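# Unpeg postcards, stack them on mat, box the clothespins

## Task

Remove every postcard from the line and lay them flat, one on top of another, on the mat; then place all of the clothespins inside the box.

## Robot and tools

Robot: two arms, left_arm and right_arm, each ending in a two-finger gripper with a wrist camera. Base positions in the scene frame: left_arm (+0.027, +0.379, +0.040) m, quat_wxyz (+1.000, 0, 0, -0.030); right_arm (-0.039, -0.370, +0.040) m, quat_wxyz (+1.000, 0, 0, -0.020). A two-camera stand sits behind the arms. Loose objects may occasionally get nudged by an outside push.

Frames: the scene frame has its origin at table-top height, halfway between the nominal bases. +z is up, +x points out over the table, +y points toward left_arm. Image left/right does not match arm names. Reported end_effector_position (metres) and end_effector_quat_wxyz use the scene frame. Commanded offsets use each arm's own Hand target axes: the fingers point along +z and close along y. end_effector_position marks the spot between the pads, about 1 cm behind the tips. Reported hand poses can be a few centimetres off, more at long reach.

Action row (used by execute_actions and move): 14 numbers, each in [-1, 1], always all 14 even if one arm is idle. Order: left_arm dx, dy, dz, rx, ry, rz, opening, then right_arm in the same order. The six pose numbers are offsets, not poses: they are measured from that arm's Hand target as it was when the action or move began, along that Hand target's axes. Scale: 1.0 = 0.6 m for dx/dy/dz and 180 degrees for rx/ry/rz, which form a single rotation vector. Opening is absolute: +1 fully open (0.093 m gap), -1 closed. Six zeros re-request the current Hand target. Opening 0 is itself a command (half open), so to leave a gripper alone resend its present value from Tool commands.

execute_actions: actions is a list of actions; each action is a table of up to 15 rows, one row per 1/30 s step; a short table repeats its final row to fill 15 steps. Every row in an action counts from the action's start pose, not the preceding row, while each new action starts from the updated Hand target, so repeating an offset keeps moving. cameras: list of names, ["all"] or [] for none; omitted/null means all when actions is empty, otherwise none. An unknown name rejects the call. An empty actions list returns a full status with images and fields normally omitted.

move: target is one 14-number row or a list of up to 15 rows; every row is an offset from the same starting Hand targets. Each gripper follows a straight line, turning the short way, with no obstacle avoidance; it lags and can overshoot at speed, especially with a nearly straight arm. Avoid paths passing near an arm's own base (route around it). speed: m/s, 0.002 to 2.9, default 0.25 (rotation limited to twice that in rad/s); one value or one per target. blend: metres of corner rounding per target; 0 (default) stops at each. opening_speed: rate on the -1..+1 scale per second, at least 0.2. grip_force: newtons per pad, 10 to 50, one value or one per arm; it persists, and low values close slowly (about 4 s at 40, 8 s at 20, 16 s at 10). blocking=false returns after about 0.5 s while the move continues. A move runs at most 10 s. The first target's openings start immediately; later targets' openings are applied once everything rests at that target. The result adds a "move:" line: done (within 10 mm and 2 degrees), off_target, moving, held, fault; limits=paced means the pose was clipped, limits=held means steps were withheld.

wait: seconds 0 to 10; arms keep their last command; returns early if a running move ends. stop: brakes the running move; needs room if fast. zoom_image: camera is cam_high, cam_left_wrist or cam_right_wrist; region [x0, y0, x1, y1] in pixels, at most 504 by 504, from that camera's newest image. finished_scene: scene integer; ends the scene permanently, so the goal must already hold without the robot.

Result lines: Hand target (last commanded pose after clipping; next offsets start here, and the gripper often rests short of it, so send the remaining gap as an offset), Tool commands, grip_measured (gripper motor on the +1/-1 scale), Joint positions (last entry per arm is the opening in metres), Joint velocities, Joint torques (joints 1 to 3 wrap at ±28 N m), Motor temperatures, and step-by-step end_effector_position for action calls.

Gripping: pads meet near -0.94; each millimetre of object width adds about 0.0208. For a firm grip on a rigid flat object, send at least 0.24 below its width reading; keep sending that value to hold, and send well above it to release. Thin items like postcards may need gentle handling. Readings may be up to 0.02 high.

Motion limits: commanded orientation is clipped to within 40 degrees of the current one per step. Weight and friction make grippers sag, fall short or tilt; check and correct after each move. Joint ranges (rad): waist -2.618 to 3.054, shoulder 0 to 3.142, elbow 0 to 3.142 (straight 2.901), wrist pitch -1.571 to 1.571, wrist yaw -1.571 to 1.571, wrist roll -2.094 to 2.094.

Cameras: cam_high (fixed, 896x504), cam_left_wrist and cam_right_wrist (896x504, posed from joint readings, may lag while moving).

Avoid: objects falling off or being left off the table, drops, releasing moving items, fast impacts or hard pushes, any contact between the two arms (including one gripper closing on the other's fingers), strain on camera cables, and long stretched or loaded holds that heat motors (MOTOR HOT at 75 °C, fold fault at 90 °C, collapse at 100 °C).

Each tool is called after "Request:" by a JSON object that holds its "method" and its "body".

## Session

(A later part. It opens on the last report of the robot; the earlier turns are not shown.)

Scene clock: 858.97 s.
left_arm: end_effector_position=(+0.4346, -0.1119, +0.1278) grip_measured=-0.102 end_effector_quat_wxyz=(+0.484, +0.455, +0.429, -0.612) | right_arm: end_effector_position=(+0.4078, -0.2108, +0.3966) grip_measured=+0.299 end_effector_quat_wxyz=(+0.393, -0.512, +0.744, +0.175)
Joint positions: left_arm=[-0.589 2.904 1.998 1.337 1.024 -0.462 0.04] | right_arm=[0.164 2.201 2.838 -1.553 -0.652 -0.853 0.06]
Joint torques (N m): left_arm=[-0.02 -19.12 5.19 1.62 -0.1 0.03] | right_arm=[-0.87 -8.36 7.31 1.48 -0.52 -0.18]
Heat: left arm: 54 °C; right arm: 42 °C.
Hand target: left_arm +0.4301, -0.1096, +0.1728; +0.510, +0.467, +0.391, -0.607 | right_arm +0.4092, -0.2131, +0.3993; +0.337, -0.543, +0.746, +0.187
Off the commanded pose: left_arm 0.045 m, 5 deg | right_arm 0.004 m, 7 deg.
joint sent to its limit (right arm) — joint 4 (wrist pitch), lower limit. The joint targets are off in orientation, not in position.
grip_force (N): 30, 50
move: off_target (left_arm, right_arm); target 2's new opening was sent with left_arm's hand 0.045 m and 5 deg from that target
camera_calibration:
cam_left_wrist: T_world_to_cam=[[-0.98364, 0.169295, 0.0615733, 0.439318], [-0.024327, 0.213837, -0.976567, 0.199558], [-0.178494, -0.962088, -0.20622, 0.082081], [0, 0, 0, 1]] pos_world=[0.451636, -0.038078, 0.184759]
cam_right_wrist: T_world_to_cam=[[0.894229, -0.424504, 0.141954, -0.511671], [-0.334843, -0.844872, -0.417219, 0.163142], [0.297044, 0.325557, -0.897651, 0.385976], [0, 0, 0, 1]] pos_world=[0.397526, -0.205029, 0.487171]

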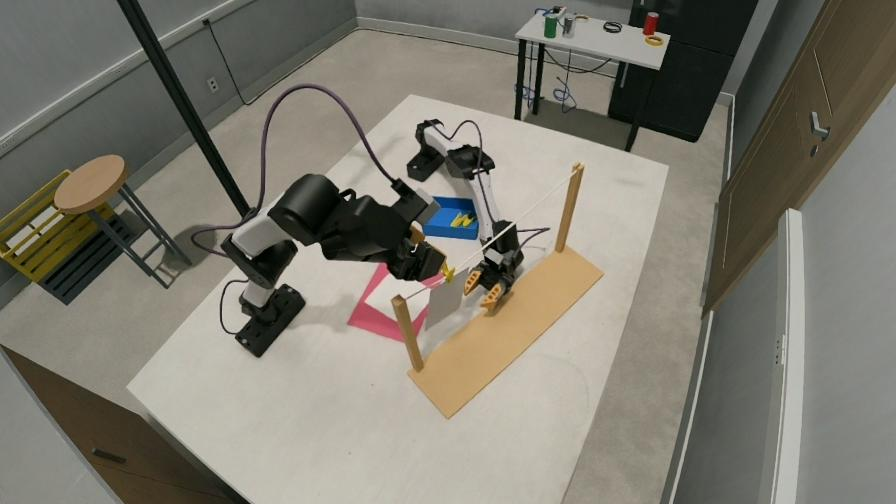

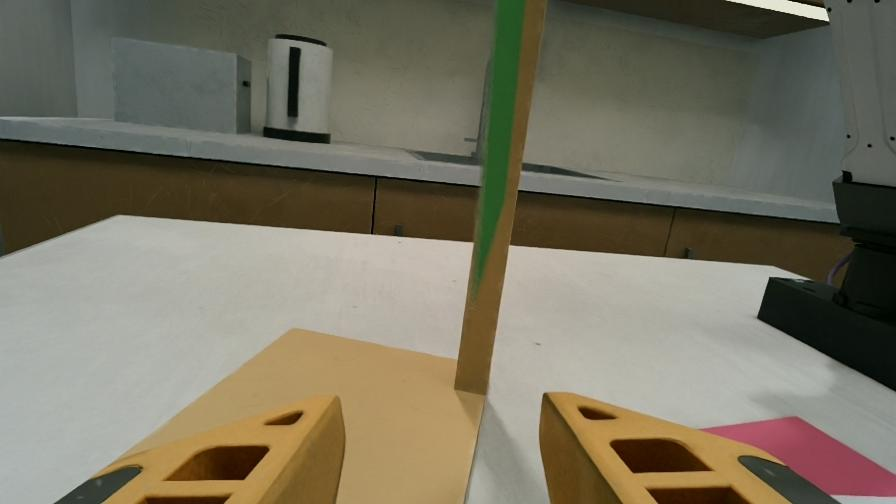

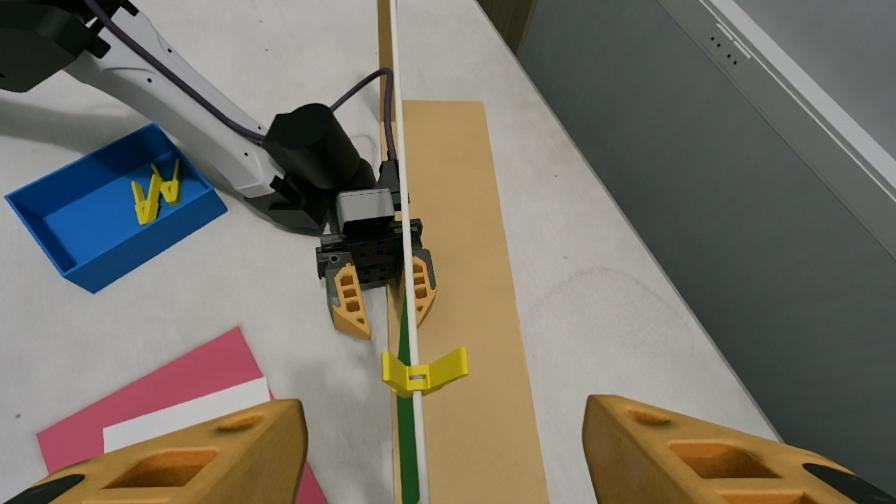

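Request:
{"method": "move", "body": {"target": [0,0,0,0,0,0,-0.1,0,0,0,0,0,0,0.3], "speed": 0.12, "cameras": ["cam_high"]}}

Scene clock: 872.90 s.
left_arm: end_effector_position=(+0.4346, -0.1119, +0.1278) grip_measured=-0.102 end_effector_quat_wxyz=(+0.484, +0.455, +0.429, -0.612) | right_arm: end_effector_position=(+0.4078, -0.2108, +0.3966) grip_measured=+0.299 end_effector_quat_wxyz=(+0.393, -0.512, +0.744, +0.175)
Joint positions: left_arm=[-0.589 2.904 1.998 1.337 1.024 -0.462 0.04] | right_arm=[0.164 2.201 2.838 -1.553 -0.652 -0.853 0.06]
Joint torques (N m): left_arm=[-0.03 -19.21 5.22 1.62 -0.15 0.02] | right_arm=[-0.87 -8.34 7.25 1.48 -0.52 -0.18]
Motor temperatures (°C): left_arm=[23 60 37 41 23 25 22] | right_arm=[23 37 41 35 24 25 24]
Heat: left arm: 60 °C; right arm: 41 °C.
Hand target: left_arm +0.4301, -0.1096, +0.1728; +0.510, +0.467, +0.391, -0.607 | right_arm +0.4092, -0.2131, +0.3993; +0.337, -0.543, +0.746, +0.187
Off the commanded pose: left_arm 0.045 m, 5 deg | right_arm 0.004 m, 7 deg.
joint sent to its limit (right arm) — joint 4 (wrist pitch), lower limit. The joint targets are off in orientation, not in position.
grip_force (N): 30, 50
move: off_target (left_arm, right_arm)
Images, in order (width x height): cam_high 896x504.

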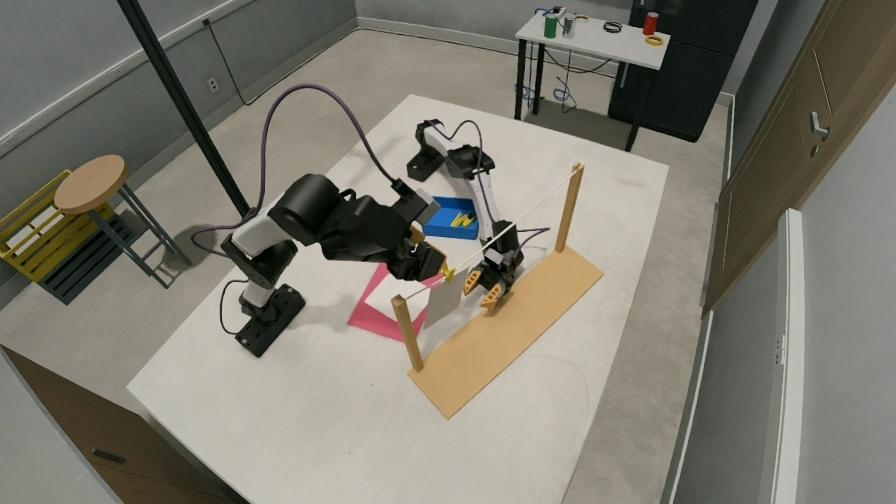

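Request:
{"method": "move", "body": {"target": [-0.05,0,0.02,0,0,0,-0.1,0,0,0,0,0,0,0.3], "speed": 0.12, "cameras": ["cam_left_wrist","cam_right_wrist"]}}

Scene clock: 882.40 s.
left_arm: end_effector_position=(+0.4354, -0.1125, +0.1715) grip_measured=-0.102 end_effector_quat_wxyz=(+0.496, +0.458, +0.415, -0.610) | right_arm: end_effector_position=(+0.4078, -0.2108, +0.3966) grip_measured=+0.299 end_effector_quat_wxyz=(+0.393, -0.512, +0.744, +0.175)
Joint positions: left_arm=[-0.589 2.81 1.976 1.305 1.024 -0.463 0.04] | right_arm=[0.164 2.201 2.838 -1.553 -0.652 -0.853 0.06]
Joint torques (N m): left_arm=[-0.53 -18.26 5.34 1.34 -0.24 0.08] | right_arm=[-0.88 -8.38 7.32 1.47 -0.53 -0.18]
Motor temperatures (°C): left_arm=[23 64 36 41 23 25 22] | right_arm=[23 37 41 35 24 25 24]
Heat: left arm: 64 °C; right arm: 41 °C.
Hand target: left_arm +0.4294, -0.1134, +0.2049; +0.510, +0.467, +0.391, -0.607 | right_arm +0.4092, -0.2131, +0.3993; +0.337, -0.543, +0.746, +0.187
Off the commanded pose: left_arm 0.034 m, 3 deg | right_arm 0.004 m, 7 deg.
joint sent to its limit (right arm) — joint 4 (wrist pitch), lower limit. The joint targets are off in orientation, not in position.
grip_force (N): 30, 50
move: off_target (left_arm, right_arm)
camera_calibration:
cam_left_wrist: T_world_to_cam=[[-0.984981, 0.170418, 0.0277687, 0.444063], [0.0053822, 0.191049, -0.981566, 0.227844], [-0.172582, -0.966674, -0.189096, 0.0846], [0, 0, 0, 1]] pos_world=[0.450767, -0.037425, 0.227311]
cam_right_wrist: T_world_to_cam=[[0.894229, -0.424504, 0.141954, -0.511671], [-0.334843, -0.844872, -0.417219, 0.163142], [0.297044, 0.325557, -0.897651, 0.385976], [0, 0, 0, 1]] pos_world=[0.397526, -0.205029, 0.487171]
Images, in order (width x height): cam_left_wrist 896x504, cam_right_wrist 896x504.

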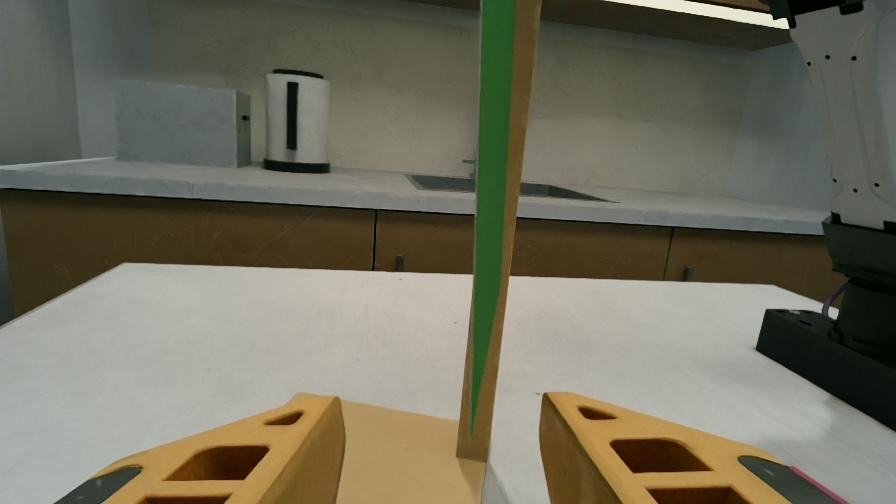

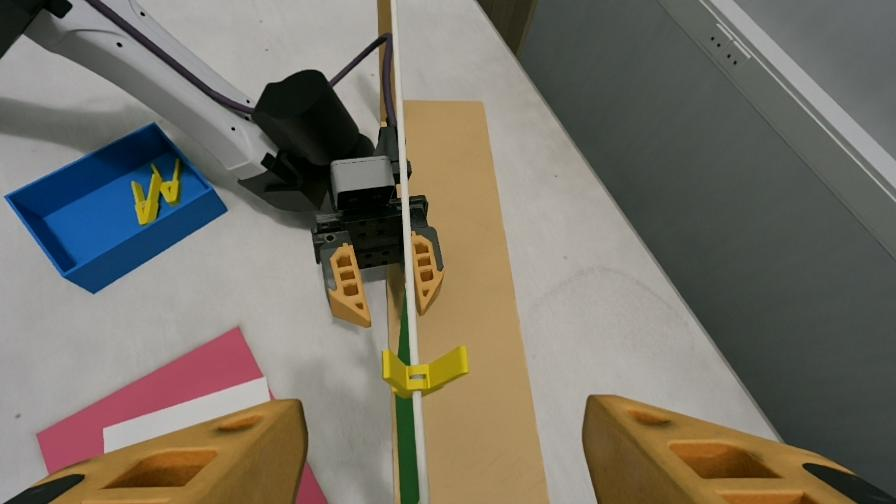

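Request:
{"method": "move", "body": {"target": [0.054,-0.0088,0.1055,0,0,0,-0.1,0,0,0,0,0,0,0.3], "speed": 0.08, "cameras": ["cam_left_wrist","cam_right_wrist"]}}

Scene clock: 892.77 s.
left_arm: end_effector_position=(+0.4095, -0.1788, +0.1862) grip_measured=-0.102 end_effector_quat_wxyz=(+0.496, +0.468, +0.400, -0.612) | right_arm: end_effector_position=(+0.4078, -0.2108, +0.3966) grip_measured=+0.299 end_effector_quat_wxyz=(+0.393, -0.512, +0.744, +0.175)
Joint positions: left_arm=[-0.705 2.888 2.219 1.092 0.944 -0.376 0.04] | right_arm=[0.164 2.201 2.838 -1.553 -0.652 -0.853 0.06]
Joint torques (N m): left_arm=[-0.18 -12.41 9.55 1.37 -0.36 0.17] | right_arm=[-0.85 -8.35 7.32 1.47 -0.53 -0.17]
Motor temperatures (°C): left_arm=[23 73 36 40 23 25 22] | right_arm=[23 38 41 35 24 25 24]
Heat: left arm: 73 °C; right arm: 41 °C.
Hand target: left_arm +0.4120, -0.1810, +0.1898; +0.510, +0.467, +0.391, -0.608 | right_arm +0.4092, -0.2131, +0.3993; +0.337, -0.543, +0.746, +0.187
Off the commanded pose: left_arm 0.005 m, 2 deg | right_arm 0.004 m, 7 deg.
joint sent to its limit (right arm) — joint 4 (wrist pitch), lower limit. The joint targets are off in orientation, not in position.
grip_force (N): 30, 50
move: off_target (right_arm)
camera_calibration:
cam_left_wrist: T_world_to_cam=[[-0.98111, 0.193445, 0.00127719, 0.436894], [0.0343897, 0.180907, -0.982899, 0.241626], [-0.190367, -0.964288, -0.184142, 0.0256031], [0, 0, 0, 1]] pos_world=[0.425206, -0.103538, 0.241651]
cam_right_wrist: T_world_to_cam=[[0.894229, -0.424504, 0.141954, -0.511671], [-0.334843, -0.844872, -0.417219, 0.163142], [0.297044, 0.325557, -0.897651, 0.385976], [0, 0, 0, 1]] pos_world=[0.397526, -0.205029, 0.487171]
Images, in order (width x height): cam_left_wrist 896x504, cam_right_wrist 896x504.

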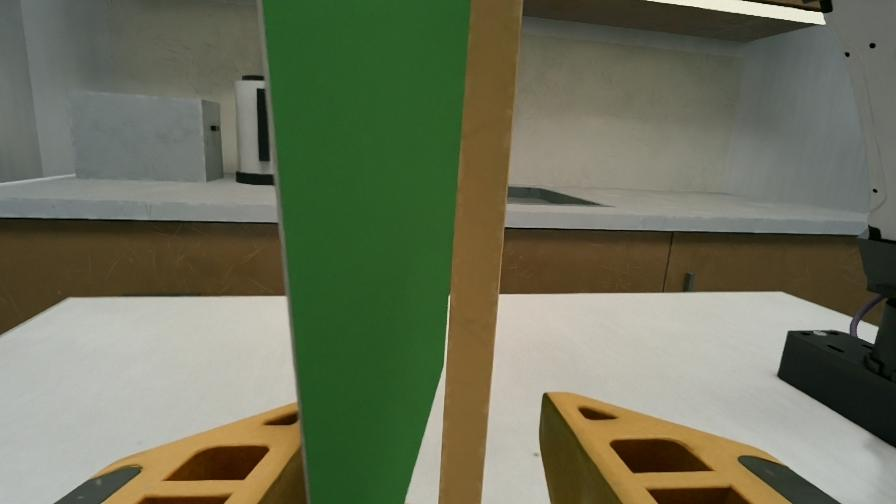

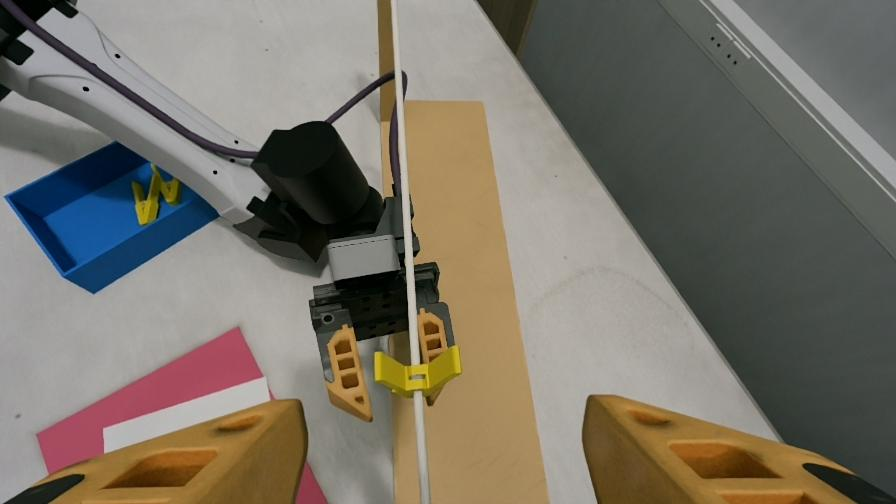

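Request:
{"method": "move", "body": {"target": [0,0.018,0,0,0,0,-1,0,0,0,0,0,0,0.3], "speed": 0.05, "cameras": ["cam_left_wrist","cam_right_wrist"]}}

Scene clock: 898.93 s.
left_arm: end_effector_position=(+0.4162, -0.1852, +0.1875) grip_measured=-0.988 end_effector_quat_wxyz=(+0.498, +0.469, +0.398, -0.611) | right_arm: end_effector_position=(+0.4078, -0.2108, +0.3966) grip_measured=+0.299 end_effector_quat_wxyz=(+0.393, -0.512, +0.744, +0.175)
Joint positions: left_arm=[-0.705 2.945 2.341 1.034 0.944 -0.375 0] | right_arm=[0.164 2.201 2.838 -1.553 -0.652 -0.853 0.06]
Joint torques (N m): left_arm=[0.73 -12.67 9.84 1.42 -0.23 0.08] | right_arm=[-0.87 -8.4 7.3 1.48 -0.52 -0.19]
Motor temperatures (°C): left_arm=[23 71 37 40 23 25 22] | right_arm=[23 38 41 35 24 25 24]
Heat: left arm: 71 °C; right arm: 41 °C.
Hand target: left_arm +0.4226, -0.1829, +0.1901; +0.510, +0.467, +0.391, -0.608 | right_arm +0.4092, -0.2131, +0.3993; +0.337, -0.543, +0.746, +0.187
Off the commanded pose: left_arm 0.007 m, 2 deg | right_arm 0.004 m, 7 deg.
joint sent to its limit (right arm) — joint 4 (wrist pitch), lower limit. The joint targets are off in orientation, not in position.
grip_force (N): 30, 50
move: off_target (right_arm)
camera_calibration:
cam_left_wrist: T_world_to_cam=[[-0.981104, 0.193427, -0.00459779, 0.445778], [0.0393717, 0.176323, -0.983545, 0.24102], [-0.189433, -0.96514, -0.180607, 0.0196823], [0, 0, 0, 1]] pos_world=[0.431594, -0.109727, 0.242659]
cam_right_wrist: T_world_to_cam=[[0.894229, -0.424504, 0.141954, -0.511671], [-0.334843, -0.844872, -0.417219, 0.163142], [0.297044, 0.325557, -0.897651, 0.385976], [0, 0, 0, 1]] pos_world=[0.397526, -0.205029, 0.487171]
Images, in order (width x height): cam_left_wrist 896x504, cam_right_wrist 896x504.

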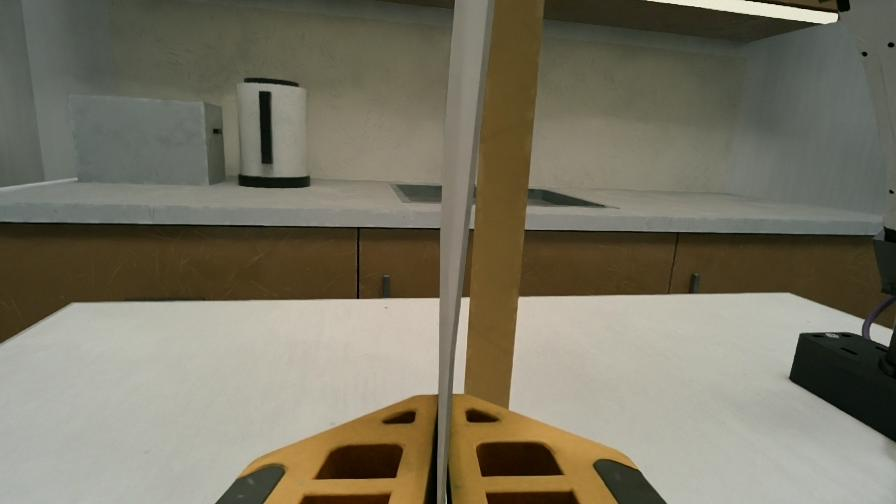

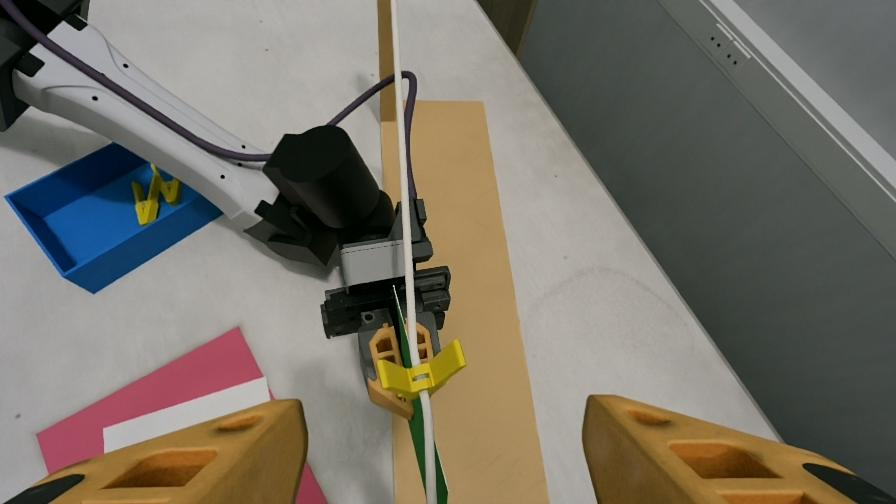

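Request:
{"method": "move", "body": {"target": [0,0,0,0,0,0,-1,0.054,0,0.045,0,0,-0.0556,0.3], "speed": 0.1, "cameras": ["cam_left_wrist","cam_right_wrist"]}}

Scene clock: 926.33 s.
left_arm: end_effector_position=(+0.4162, -0.1852, +0.1875) grip_measured=-0.988 end_effector_quat_wxyz=(+0.498, +0.469, +0.398, -0.611) | right_arm: end_effector_position=(+0.4101, -0.2139, +0.3627) grip_measured=+0.299 end_effector_quat_wxyz=(+0.370, -0.600, +0.694, +0.151)
Joint positions: left_arm=[-0.705 2.945 2.341 1.034 0.944 -0.375 0] | right_arm=[0.156 2.201 2.721 -1.554 -0.655 -1.123 0.06]
Joint torques (N m): left_arm=[0.76 -12.6 9.87 1.4 -0.24 0.11] | right_arm=[-0.92 -9.22 4.82 1.29 -0.46 -0.16]
Motor temperatures (°C): left_arm=[23 69 40 38 23 25 23] | right_arm=[23 39 40 35 24 25 24]
Heat: left arm: 69 °C; right arm: 40 °C.
Hand target: left_arm +0.4226, -0.1829, +0.1901; +0.510, +0.467, +0.391, -0.608 | right_arm +0.4114, -0.2178, +0.3575; +0.352, -0.606, +0.696, +0.157
Off the commanded pose: left_arm 0.007 m, 2 deg | right_arm 0.007 m, 2 deg.
joint sent to its limit (right arm) — joint 4 (wrist pitch), lower limit. The joint targets still meet the commanded pose.
grip_force (N): 30, 50
move: done
camera_calibration:
cam_left_wrist: T_world_to_cam=[[-0.981104, 0.193427, -0.00459779, 0.445778], [0.0393717, 0.176323, -0.983545, 0.24102], [-0.189433, -0.96514, -0.180607, 0.0196823], [0, 0, 0, 1]] pos_world=[0.431594, -0.109727, 0.242659]
cam_right_wrist: T_world_to_cam=[[0.940422, -0.246405, 0.234289, -0.524575], [-0.160498, -0.92917, -0.33299, 0.0270446], [0.299745, 0.275548, -0.91336, 0.349746], [0, 0, 0, 1]] pos_world=[0.392828, -0.200501, 0.451352]
Images, in order (width x height): cam_left_wrist 896x504, cam_right_wrist 896x504.

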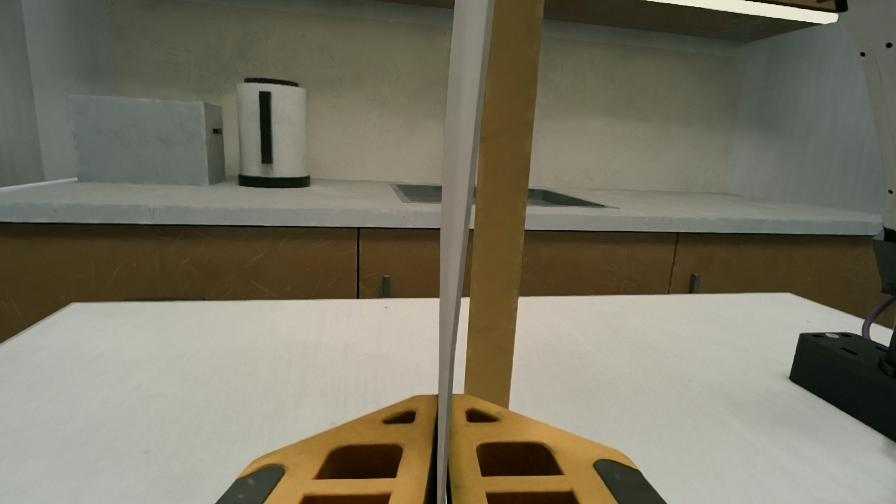

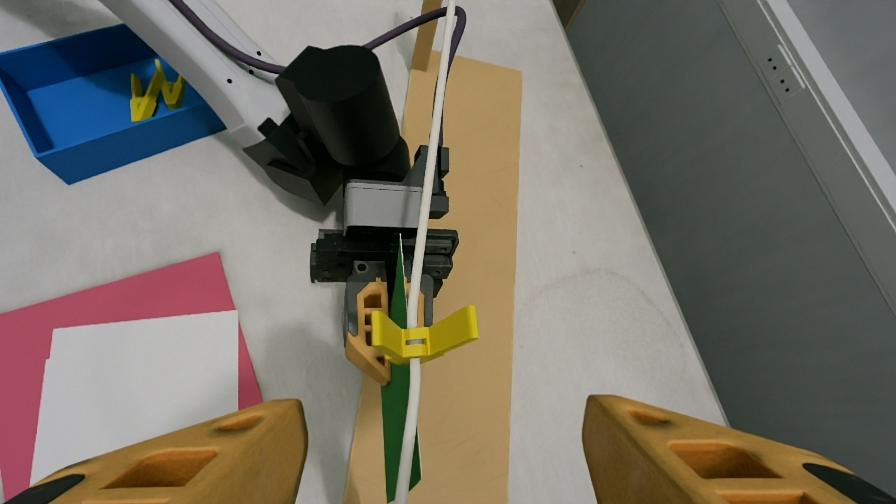

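Request:
{"method": "move", "body": {"target": [0,0,0,0,0,0,-1,0.0125,0.0053,0.0923,0,0,0,0.3], "speed": 0.1, "cameras": ["cam_high","cam_right_wrist"]}}

Scene clock: 941.53 s.
left_arm: end_effector_position=(+0.4162, -0.1852, +0.1875) grip_measured=-0.988 end_effector_quat_wxyz=(+0.498, +0.469, +0.398, -0.611) | right_arm: end_effector_position=(+0.4284, -0.1881, +0.2969) grip_measured=+0.299 end_effector_quat_wxyz=(+0.336, -0.607, +0.700, +0.166)
Joint positions: left_arm=[-0.705 2.945 2.341 1.034 0.944 -0.375 0] | right_arm=[0.212 2.166 2.382 -1.305 -0.625 -1.098 0.06]
Joint torques (N m): left_arm=[0.75 -12.48 9.7 1.37 -0.26 0.08] | right_arm=[0.34 -13.53 5.78 1.41 -0.41 0.11]
Motor temperatures (°C): left_arm=[23 68 41 38 23 25 23] | right_arm=[23 40 39 34 24 25 24]
Heat: left arm: 68 °C; right arm: 40 °C.
Hand target: left_arm +0.4226, -0.1829, +0.1901; +0.510, +0.467, +0.391, -0.608 | right_arm +0.4248, -0.1870, +0.3127; +0.352, -0.606, +0.696, +0.157
Off the commanded pose: left_arm 0.007 m, 2 deg | right_arm 0.016 m, 2 deg.
grip_force (N): 30, 50
move: off_target (right_arm)
camera_calibration:
cam_right_wrist: T_world_to_cam=[[0.95991, -0.218036, 0.176165, -0.505797], [-0.159247, -0.941378, -0.297402, 0.0187317], [0.230682, 0.257425, -0.938359, 0.310689], [0, 0, 0, 1]] pos_world=[0.416833, -0.172628, 0.386212]
Images, in order (width x height): cam_high 896x504, cam_right_wrist 896x504.

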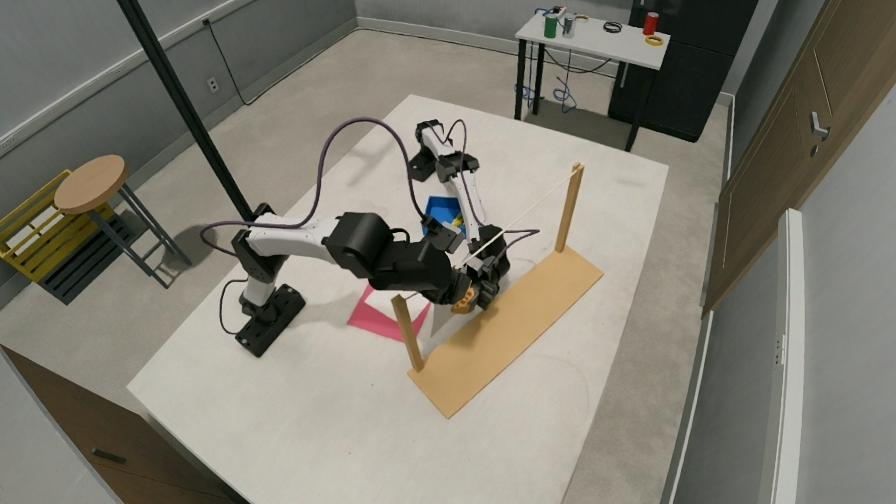

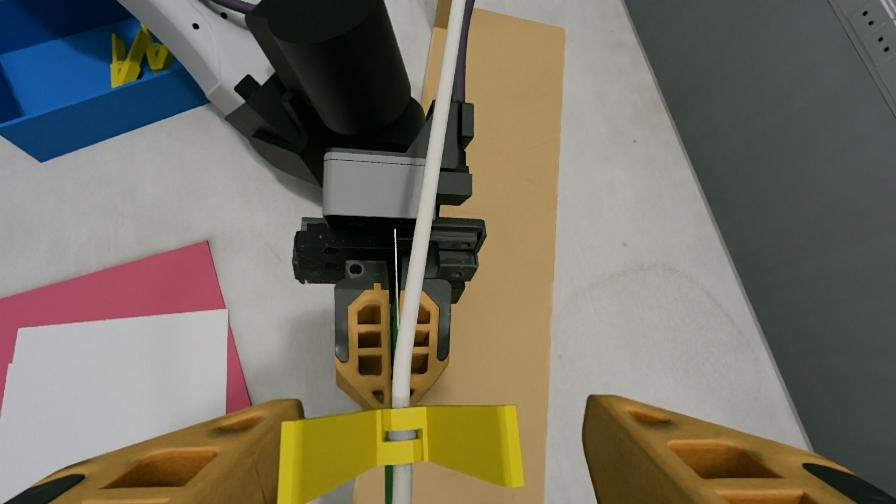

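Request:
{"method": "move", "body": {"target": [[0,0,0,0,0,0,-1,0,0.0133,0,0,0,0,0.7],[0,0,0,0,0,0,-1,-0.0248,0.0133,-0.0258,0,0,0,0.7]], "speed": 0.08, "cameras": ["cam_right_wrist"]}}

Scene clock: 952.97 s.
left_arm: end_effector_position=(+0.4162, -0.1852, +0.1875) grip_measured=-0.988 end_effector_quat_wxyz=(+0.498, +0.469, +0.398, -0.611) | right_arm: end_effector_position=(+0.4137, -0.1885, +0.3249) grip_measured=+0.698 end_effector_quat_wxyz=(+0.348, -0.606, +0.698, +0.159)
Joint positions: left_arm=[-0.705 2.945 2.341 1.034 0.944 -0.375 0] | right_arm=[0.219 2.115 2.41 -1.348 -0.619 -1.083 0.079]
Joint torques (N m): left_arm=[0.76 -12.49 9.77 1.38 -0.22 0.09] | right_arm=[0.88 -9.51 9.05 1.28 -0.4 0.12]
Motor temperatures (°C): left_arm=[23 68 41 38 23 25 23] | right_arm=[23 42 40 34 24 25 24]
Heat: left arm: 68 °C; right arm: 42 °C.
Hand target: left_arm +0.4226, -0.1829, +0.1901; +0.510, +0.467, +0.391, -0.608 | right_arm +0.4128, -0.1843, +0.3322; +0.352, -0.606, +0.696, +0.157
Off the commanded pose: left_arm 0.007 m, 2 deg | right_arm 0.008 m, 1 deg.
grip_force (N): 30, 50
move: done
camera_calibration:
cam_right_wrist: T_world_to_cam=[[0.953216, -0.226163, 0.200573, -0.503333], [-0.158207, -0.938629, -0.306507, 0.0273201], [0.257584, 0.260435, -0.930497, 0.327273], [0, 0, 0, 1]] pos_world=[0.399807, -0.173425, 0.413856]
Images, in order (width x height): cam_right_wrist 896x504.

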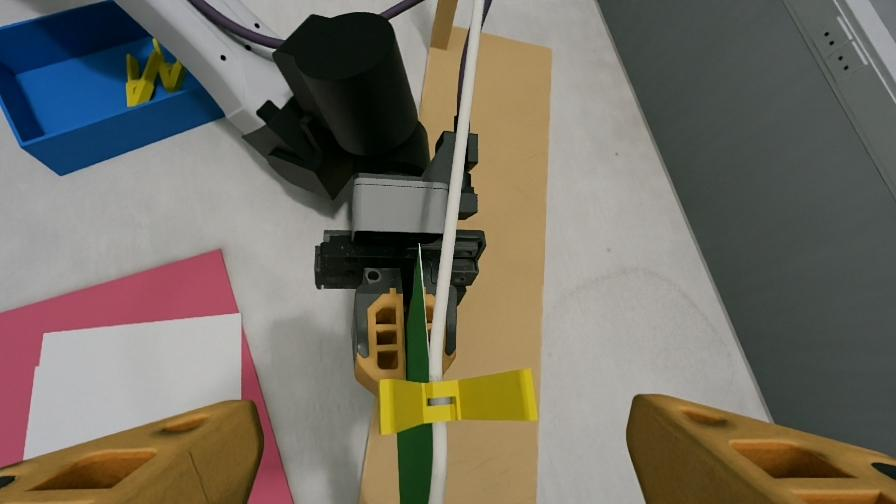

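Request:
{"method": "move", "body": {"target": [0,0,0,0,0,0,-1,0,-0.002,0.022,0,0,0,0.7], "speed": 0.08, "cameras": ["cam_right_wrist"]}}

Scene clock: 963.10 s.
left_arm: end_effector_position=(+0.4162, -0.1852, +0.1875) grip_measured=-0.988 end_effector_quat_wxyz=(+0.498, +0.469, +0.398, -0.611) | right_arm: end_effector_position=(+0.4143, -0.1799, +0.3263) grip_measured=+0.698 end_effector_quat_wxyz=(+0.352, -0.608, +0.694, +0.156)
Joint positions: left_arm=[-0.705 2.945 2.341 1.034 0.944 -0.375 0] | right_arm=[0.238 2.115 2.41 -1.328 -0.611 -1.067 0.079]
Joint torques (N m): left_arm=[0.68 -12.53 9.72 1.42 -0.24 0.1] | right_arm=[0.64 -8.99 6.41 1.54 -0.38 0.14]
Motor temperatures (°C): left_arm=[23 68 42 38 23 25 23] | right_arm=[23 43 42 34 24 25 24]
Heat: left arm: 68 °C; right arm: 43 °C.
Hand target: left_arm +0.4226, -0.1829, +0.1901; +0.510, +0.467, +0.391, -0.608 | right_arm +0.4178, -0.1760, +0.3232; +0.352, -0.606, +0.696, +0.157
Off the commanded pose: left_arm 0.007 m, 2 deg | right_arm 0.006 m, 0 deg.
grip_force (N): 30, 50
move: done
camera_calibration:
cam_right_wrist: T_world_to_cam=[[0.951951, -0.222063, 0.210895, -0.504338], [-0.15047, -0.938935, -0.309452, 0.0336228], [0.266735, 0.26285, -0.927234, 0.321823], [0, 0, 0, 1]] pos_world=[0.399323, -0.165016, 0.415173]
Images, in order (width x height): cam_right_wrist 896x504.

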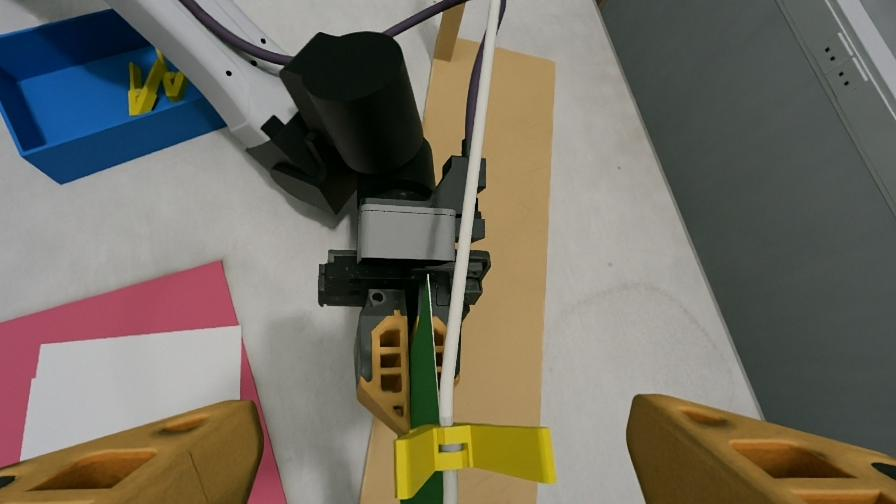

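Request:
{"method": "move", "body": {"target": [0,0,0,0,0,0,-1,0.0083,-0.0083,0.0085,0,0,0,0.7], "speed": 0.08, "cameras": ["cam_right_wrist"]}}

Scene clock: 973.33 s.
left_arm: end_effector_position=(+0.4162, -0.1852, +0.1875) grip_measured=-0.988 end_effector_quat_wxyz=(+0.498, +0.469, +0.398, -0.611) | right_arm: end_effector_position=(+0.4192, -0.1790, +0.3193) grip_measured=+0.698 end_effector_quat_wxyz=(+0.349, -0.608, +0.696, +0.158)
Joint positions: left_arm=[-0.705 2.945 2.341 1.034 0.944 -0.375 0] | right_arm=[0.238 2.132 2.41 -1.317 -0.61 -1.067 0.079]
Joint torques (N m): left_arm=[0.72 -12.63 9.81 1.41 -0.27 0.08] | right_arm=[0.03 -9.03 6.79 1.52 -0.41 0.06]
Motor temperatures (°C): left_arm=[23 67 42 38 23 25 23] | right_arm=[23 43 42 34 24 25 24]
Heat: left arm: 67 °C; right arm: 43 °C.
Hand target: left_arm +0.4226, -0.1829, +0.1901; +0.510, +0.467, +0.391, -0.608 | right_arm +0.4241, -0.1774, +0.3170; +0.352, -0.606, +0.696, +0.157
Off the commanded pose: left_arm 0.007 m, 2 deg | right_arm 0.005 m, 0 deg.
grip_force (N): 30, 50
move: done
camera_calibration:
cam_right_wrist: T_world_to_cam=[[0.953202, -0.22221, 0.205011, -0.505988], [-0.152937, -0.939325, -0.307048, 0.0332913], [0.260801, 0.261325, -0.929351, 0.31668], [0, 0, 0, 1]] pos_world=[0.40481, -0.16392, 0.408261]
Images, in order (width x height): cam_right_wrist 896x504.

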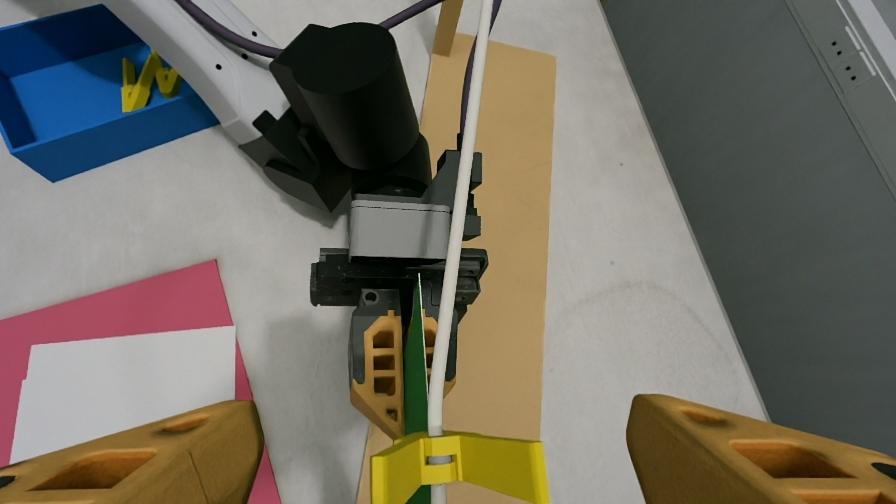

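Request:
{"method": "move", "body": {"target": [0,0,0,0,0,0,-1,0,0,0,0,0,0,-1], "speed": 0.08, "cameras": ["cam_right_wrist"]}}

Scene clock: 976.87 s.
left_arm: end_effector_position=(+0.4162, -0.1853, +0.1873) grip_measured=-0.988 end_effector_quat_wxyz=(+0.498, +0.469, +0.398, -0.612) | right_arm: end_effector_position=(+0.4197, -0.1789, +0.3196) grip_measured=-0.835 end_effector_quat_wxyz=(+0.350, -0.608, +0.695, +0.157)
Joint positions: left_arm=[-0.705 2.945 2.341 1.033 0.944 -0.375 0] | right_arm=[0.238 2.132 2.41 -1.314 -0.61 -1.067 0.005]
Joint torques (N m): left_arm=[0.65 -12.59 9.92 1.4 -0.27 0.08] | right_arm=[0.01 -9.03 6.8 1.51 -0.42 0.06]
Motor temperatures (°C): left_arm=[23 67 42 37 23 25 23] | right_arm=[23 43 42 34 24 25 24]
Heat: left arm: 67 °C; right arm: 43 °C.
Hand target: left_arm +0.4227, -0.1829, +0.1901; +0.510, +0.467, +0.391, -0.608 | right_arm +0.4241, -0.1774, +0.3171; +0.352, -0.606, +0.696, +0.157
Off the commanded pose: left_arm 0.007 m, 2 deg | right_arm 0.005 m, 0 deg.
grip_force (N): 30, 50
move: done
camera_calibration:
cam_right_wrist: T_world_to_cam=[[0.952679, -0.22223, 0.207403, -0.507068], [-0.152038, -0.939176, -0.307951, 0.0335252], [0.263224, 0.261845, -0.92852, 0.315528], [0, 0, 0, 1]] pos_world=[0.405115, -0.163819, 0.408466]
Images, in order (width x height): cam_right_wrist 896x504.

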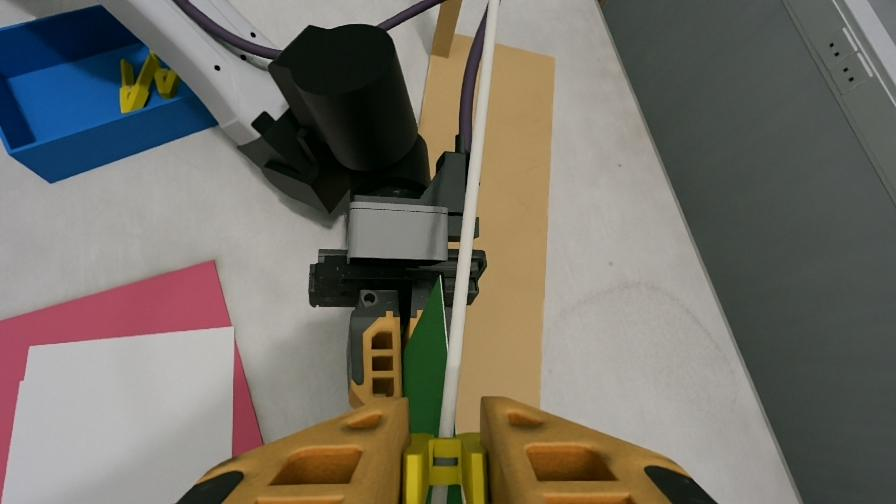

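Request:
{"method": "move", "body": {"target": [0,0,0,0,0,0,-1,-0.0498,-0.0215,-0.1468,0,0,0,-1], "speed": 0.1, "cameras": ["all"]}}

Scene clock: 982.73 s.
left_arm: end_effector_position=(+0.4162, -0.1853, +0.1873) grip_measured=-0.988 end_effector_quat_wxyz=(+0.498, +0.469, +0.398, -0.612) | right_arm: end_effector_position=(+0.4181, -0.2128, +0.3811) grip_measured=-0.819 end_effector_quat_wxyz=(+0.397, -0.581, +0.696, +0.140)
Joint positions: left_arm=[-0.705 2.945 2.341 1.033 0.944 -0.375 0] | right_arm=[0.157 2.238 2.841 -1.549 -0.651 -1.056 0.006]
Joint torques (N m): left_arm=[0.7 -12.49 9.84 1.41 -0.26 0.06] | right_arm=[-0.69 -12.1 7.43 1.42 -0.54 0.12]
Motor temperatures (°C): left_arm=[23 67 42 37 23 25 23] | right_arm=[23 43 42 34 24 25 24]
Heat: left arm: 67 °C; right arm: 43 °C.
Hand target: left_arm +0.4227, -0.1829, +0.1901; +0.510, +0.467, +0.391, -0.608 | right_arm +0.4105, -0.2151, +0.4021; +0.352, -0.606, +0.696, +0.157
Off the commanded pose: left_arm 0.007 m, 2 deg | right_arm 0.022 m, 6 deg.
elbow stopped short (right arm): the move would have taken joint 3 (elbow) straighter than the controller allows.
grip_force (N): 30, 50
move: off_target (right_arm)
camera_calibration:
cam_left_wrist: T_world_to_cam=[[-0.981116, 0.193384, -0.00366877, 0.445672], [0.0386043, 0.177198, -0.983418, 0.241233], [-0.189528, -0.964989, -0.181317, 0.0197964], [0, 0, 0, 1]] pos_world=[0.431695, -0.109829, 0.242457]
cam_right_wrist: T_world_to_cam=[[0.917198, -0.296014, 0.26669, -0.549302], [-0.18653, -0.910484, -0.369087, 0.0641569], [0.352072, 0.28878, -0.89031, 0.335956], [0, 0, 0, 1]] pos_world=[0.397505, -0.201205, 0.469277]

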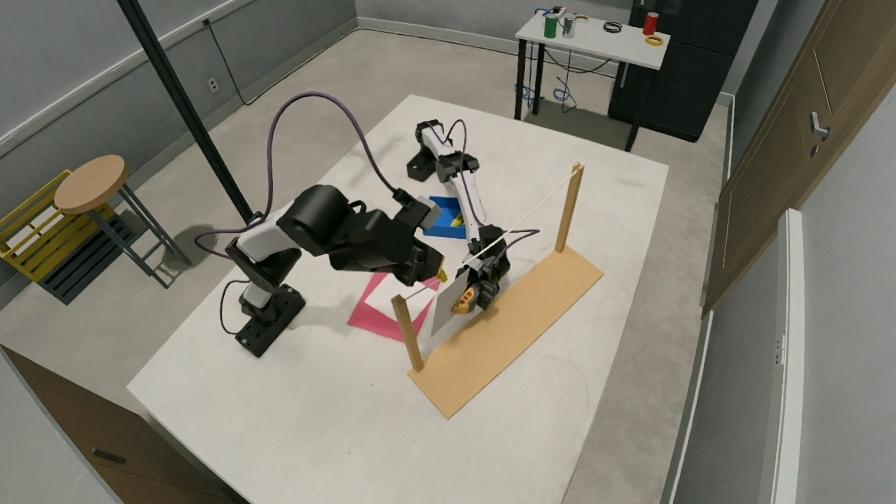

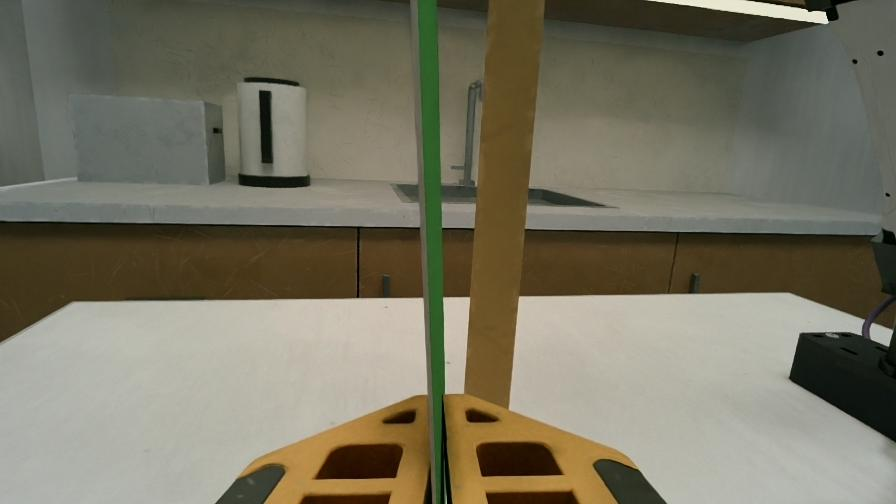

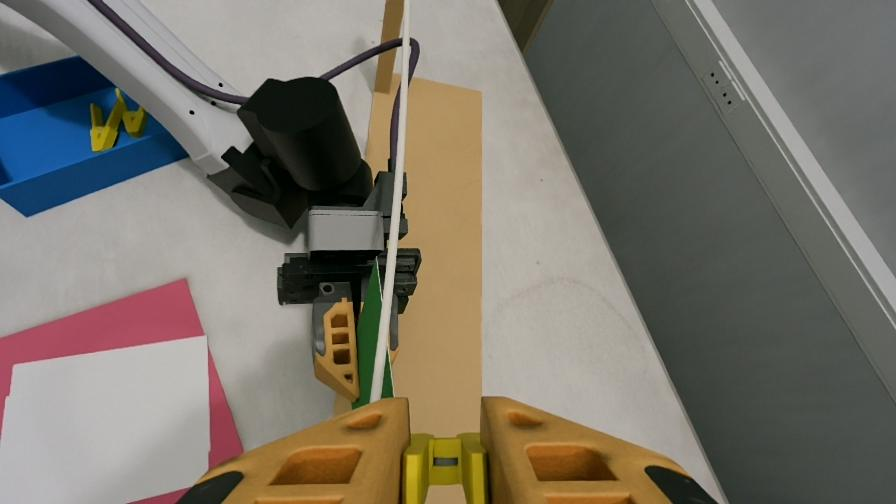

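Request:
{"method": "move", "body": {"target": [[0.0557,-0.0343,-0.0175,0,0,0,-1,0.0033,0.1757,-0.0553,0,0.043,0.054,-1],[0.0518,-0.1893,-0.0318,0,0,0,-1,0.1342,0.4375,-0.1597,-0.0015,0.0858,0.1076,-1]], "speed": [0.15,0.2], "blend": [0.01,0], "cameras": ["all"]}}

Scene clock: 1004.30 s.
left_arm: end_effector_position=(+0.3136, -0.1547, +0.1080) grip_measured=-0.988 end_effector_quat_wxyz=(+0.466, +0.467, +0.437, -0.611) | right_arm: end_effector_position=(+0.1274, -0.2787, +0.3618) grip_measured=-0.819 end_effector_quat_wxyz=(+0.308, -0.475, +0.819, +0.090)
Joint positions: left_arm=[-0.806 2.735 1.571 1.443 0.852 -0.313 0] | right_arm=[0.214 1.02 1.572 -1.572 -0.369 -0.772 0.006]
Joint torques (N m): left_arm=[-0.34 -17.44 4.29 2.08 -0.26 0.17] | right_arm=[0.12 -0.03 4.77 1.59 -0.26 0.13]
Motor temperatures (°C): left_arm=[23 68 42 38 23 25 23] | right_arm=[23 46 42 33 24 25 25]
Heat: left arm: 68 °C; right arm: 46 °C.
Hand target: left_arm +0.3127, -0.1529, +0.1550; -0.510, -0.467, -0.391, +0.607 | right_arm +0.1300, -0.2792, +0.3600; +0.223, -0.497, +0.828, +0.133
Off the commanded pose: left_arm 0.047 m, 7 deg | right_arm 0.003 m, 11 deg.
joint read past its limit (right arm) — joint 4 (wrist pitch), lower limit.
joint sent to its limit (right arm) — joint 4 (wrist pitch), lower limit. The joint targets are off in orientation, not in position.
grip_force (N): 30, 50
move: off_target (left_arm, right_arm)
camera_calibration:
cam_left_wrist: T_world_to_cam=[[-0.978665, 0.191181, 0.0752608, 0.329112], [-0.0252736, 0.251503, -0.967527, 0.191633], [-0.203901, -0.948787, -0.241305, 0.0289965], [0, 0, 0, 1]] pos_world=[0.332846, -0.0836047, 0.167638]
cam_right_wrist: T_world_to_cam=[[0.827929, -0.54116, 0.147237, -0.310817], [-0.513287, -0.836948, -0.189883, -0.0599592], [0.225986, 0.0816351, -0.970704, 0.427619], [0, 0, 0, 1]] pos_world=[0.129922, -0.253293, 0.44947]

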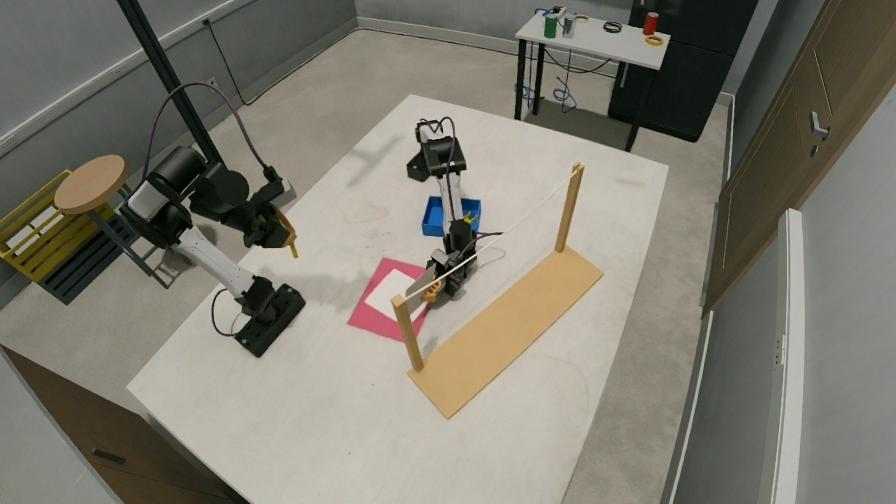

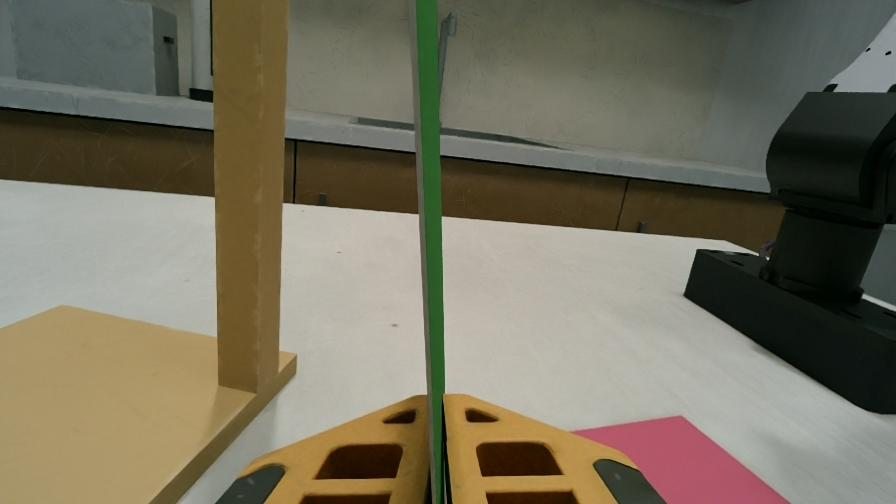

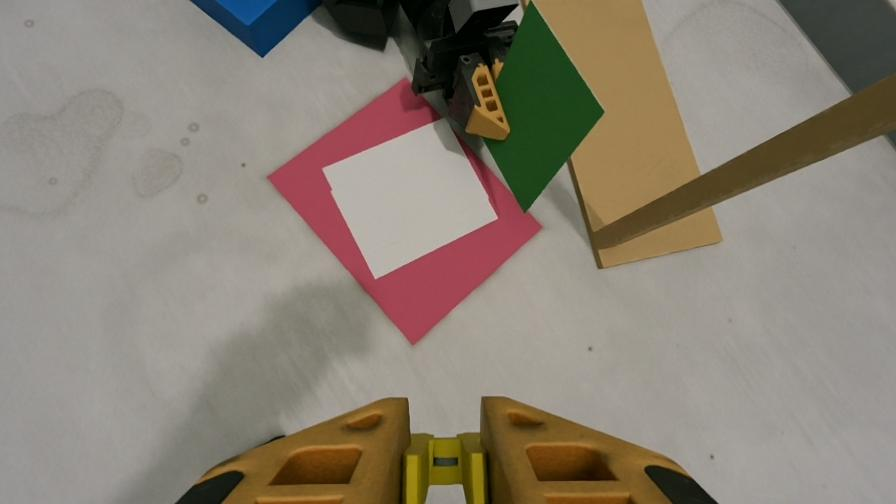

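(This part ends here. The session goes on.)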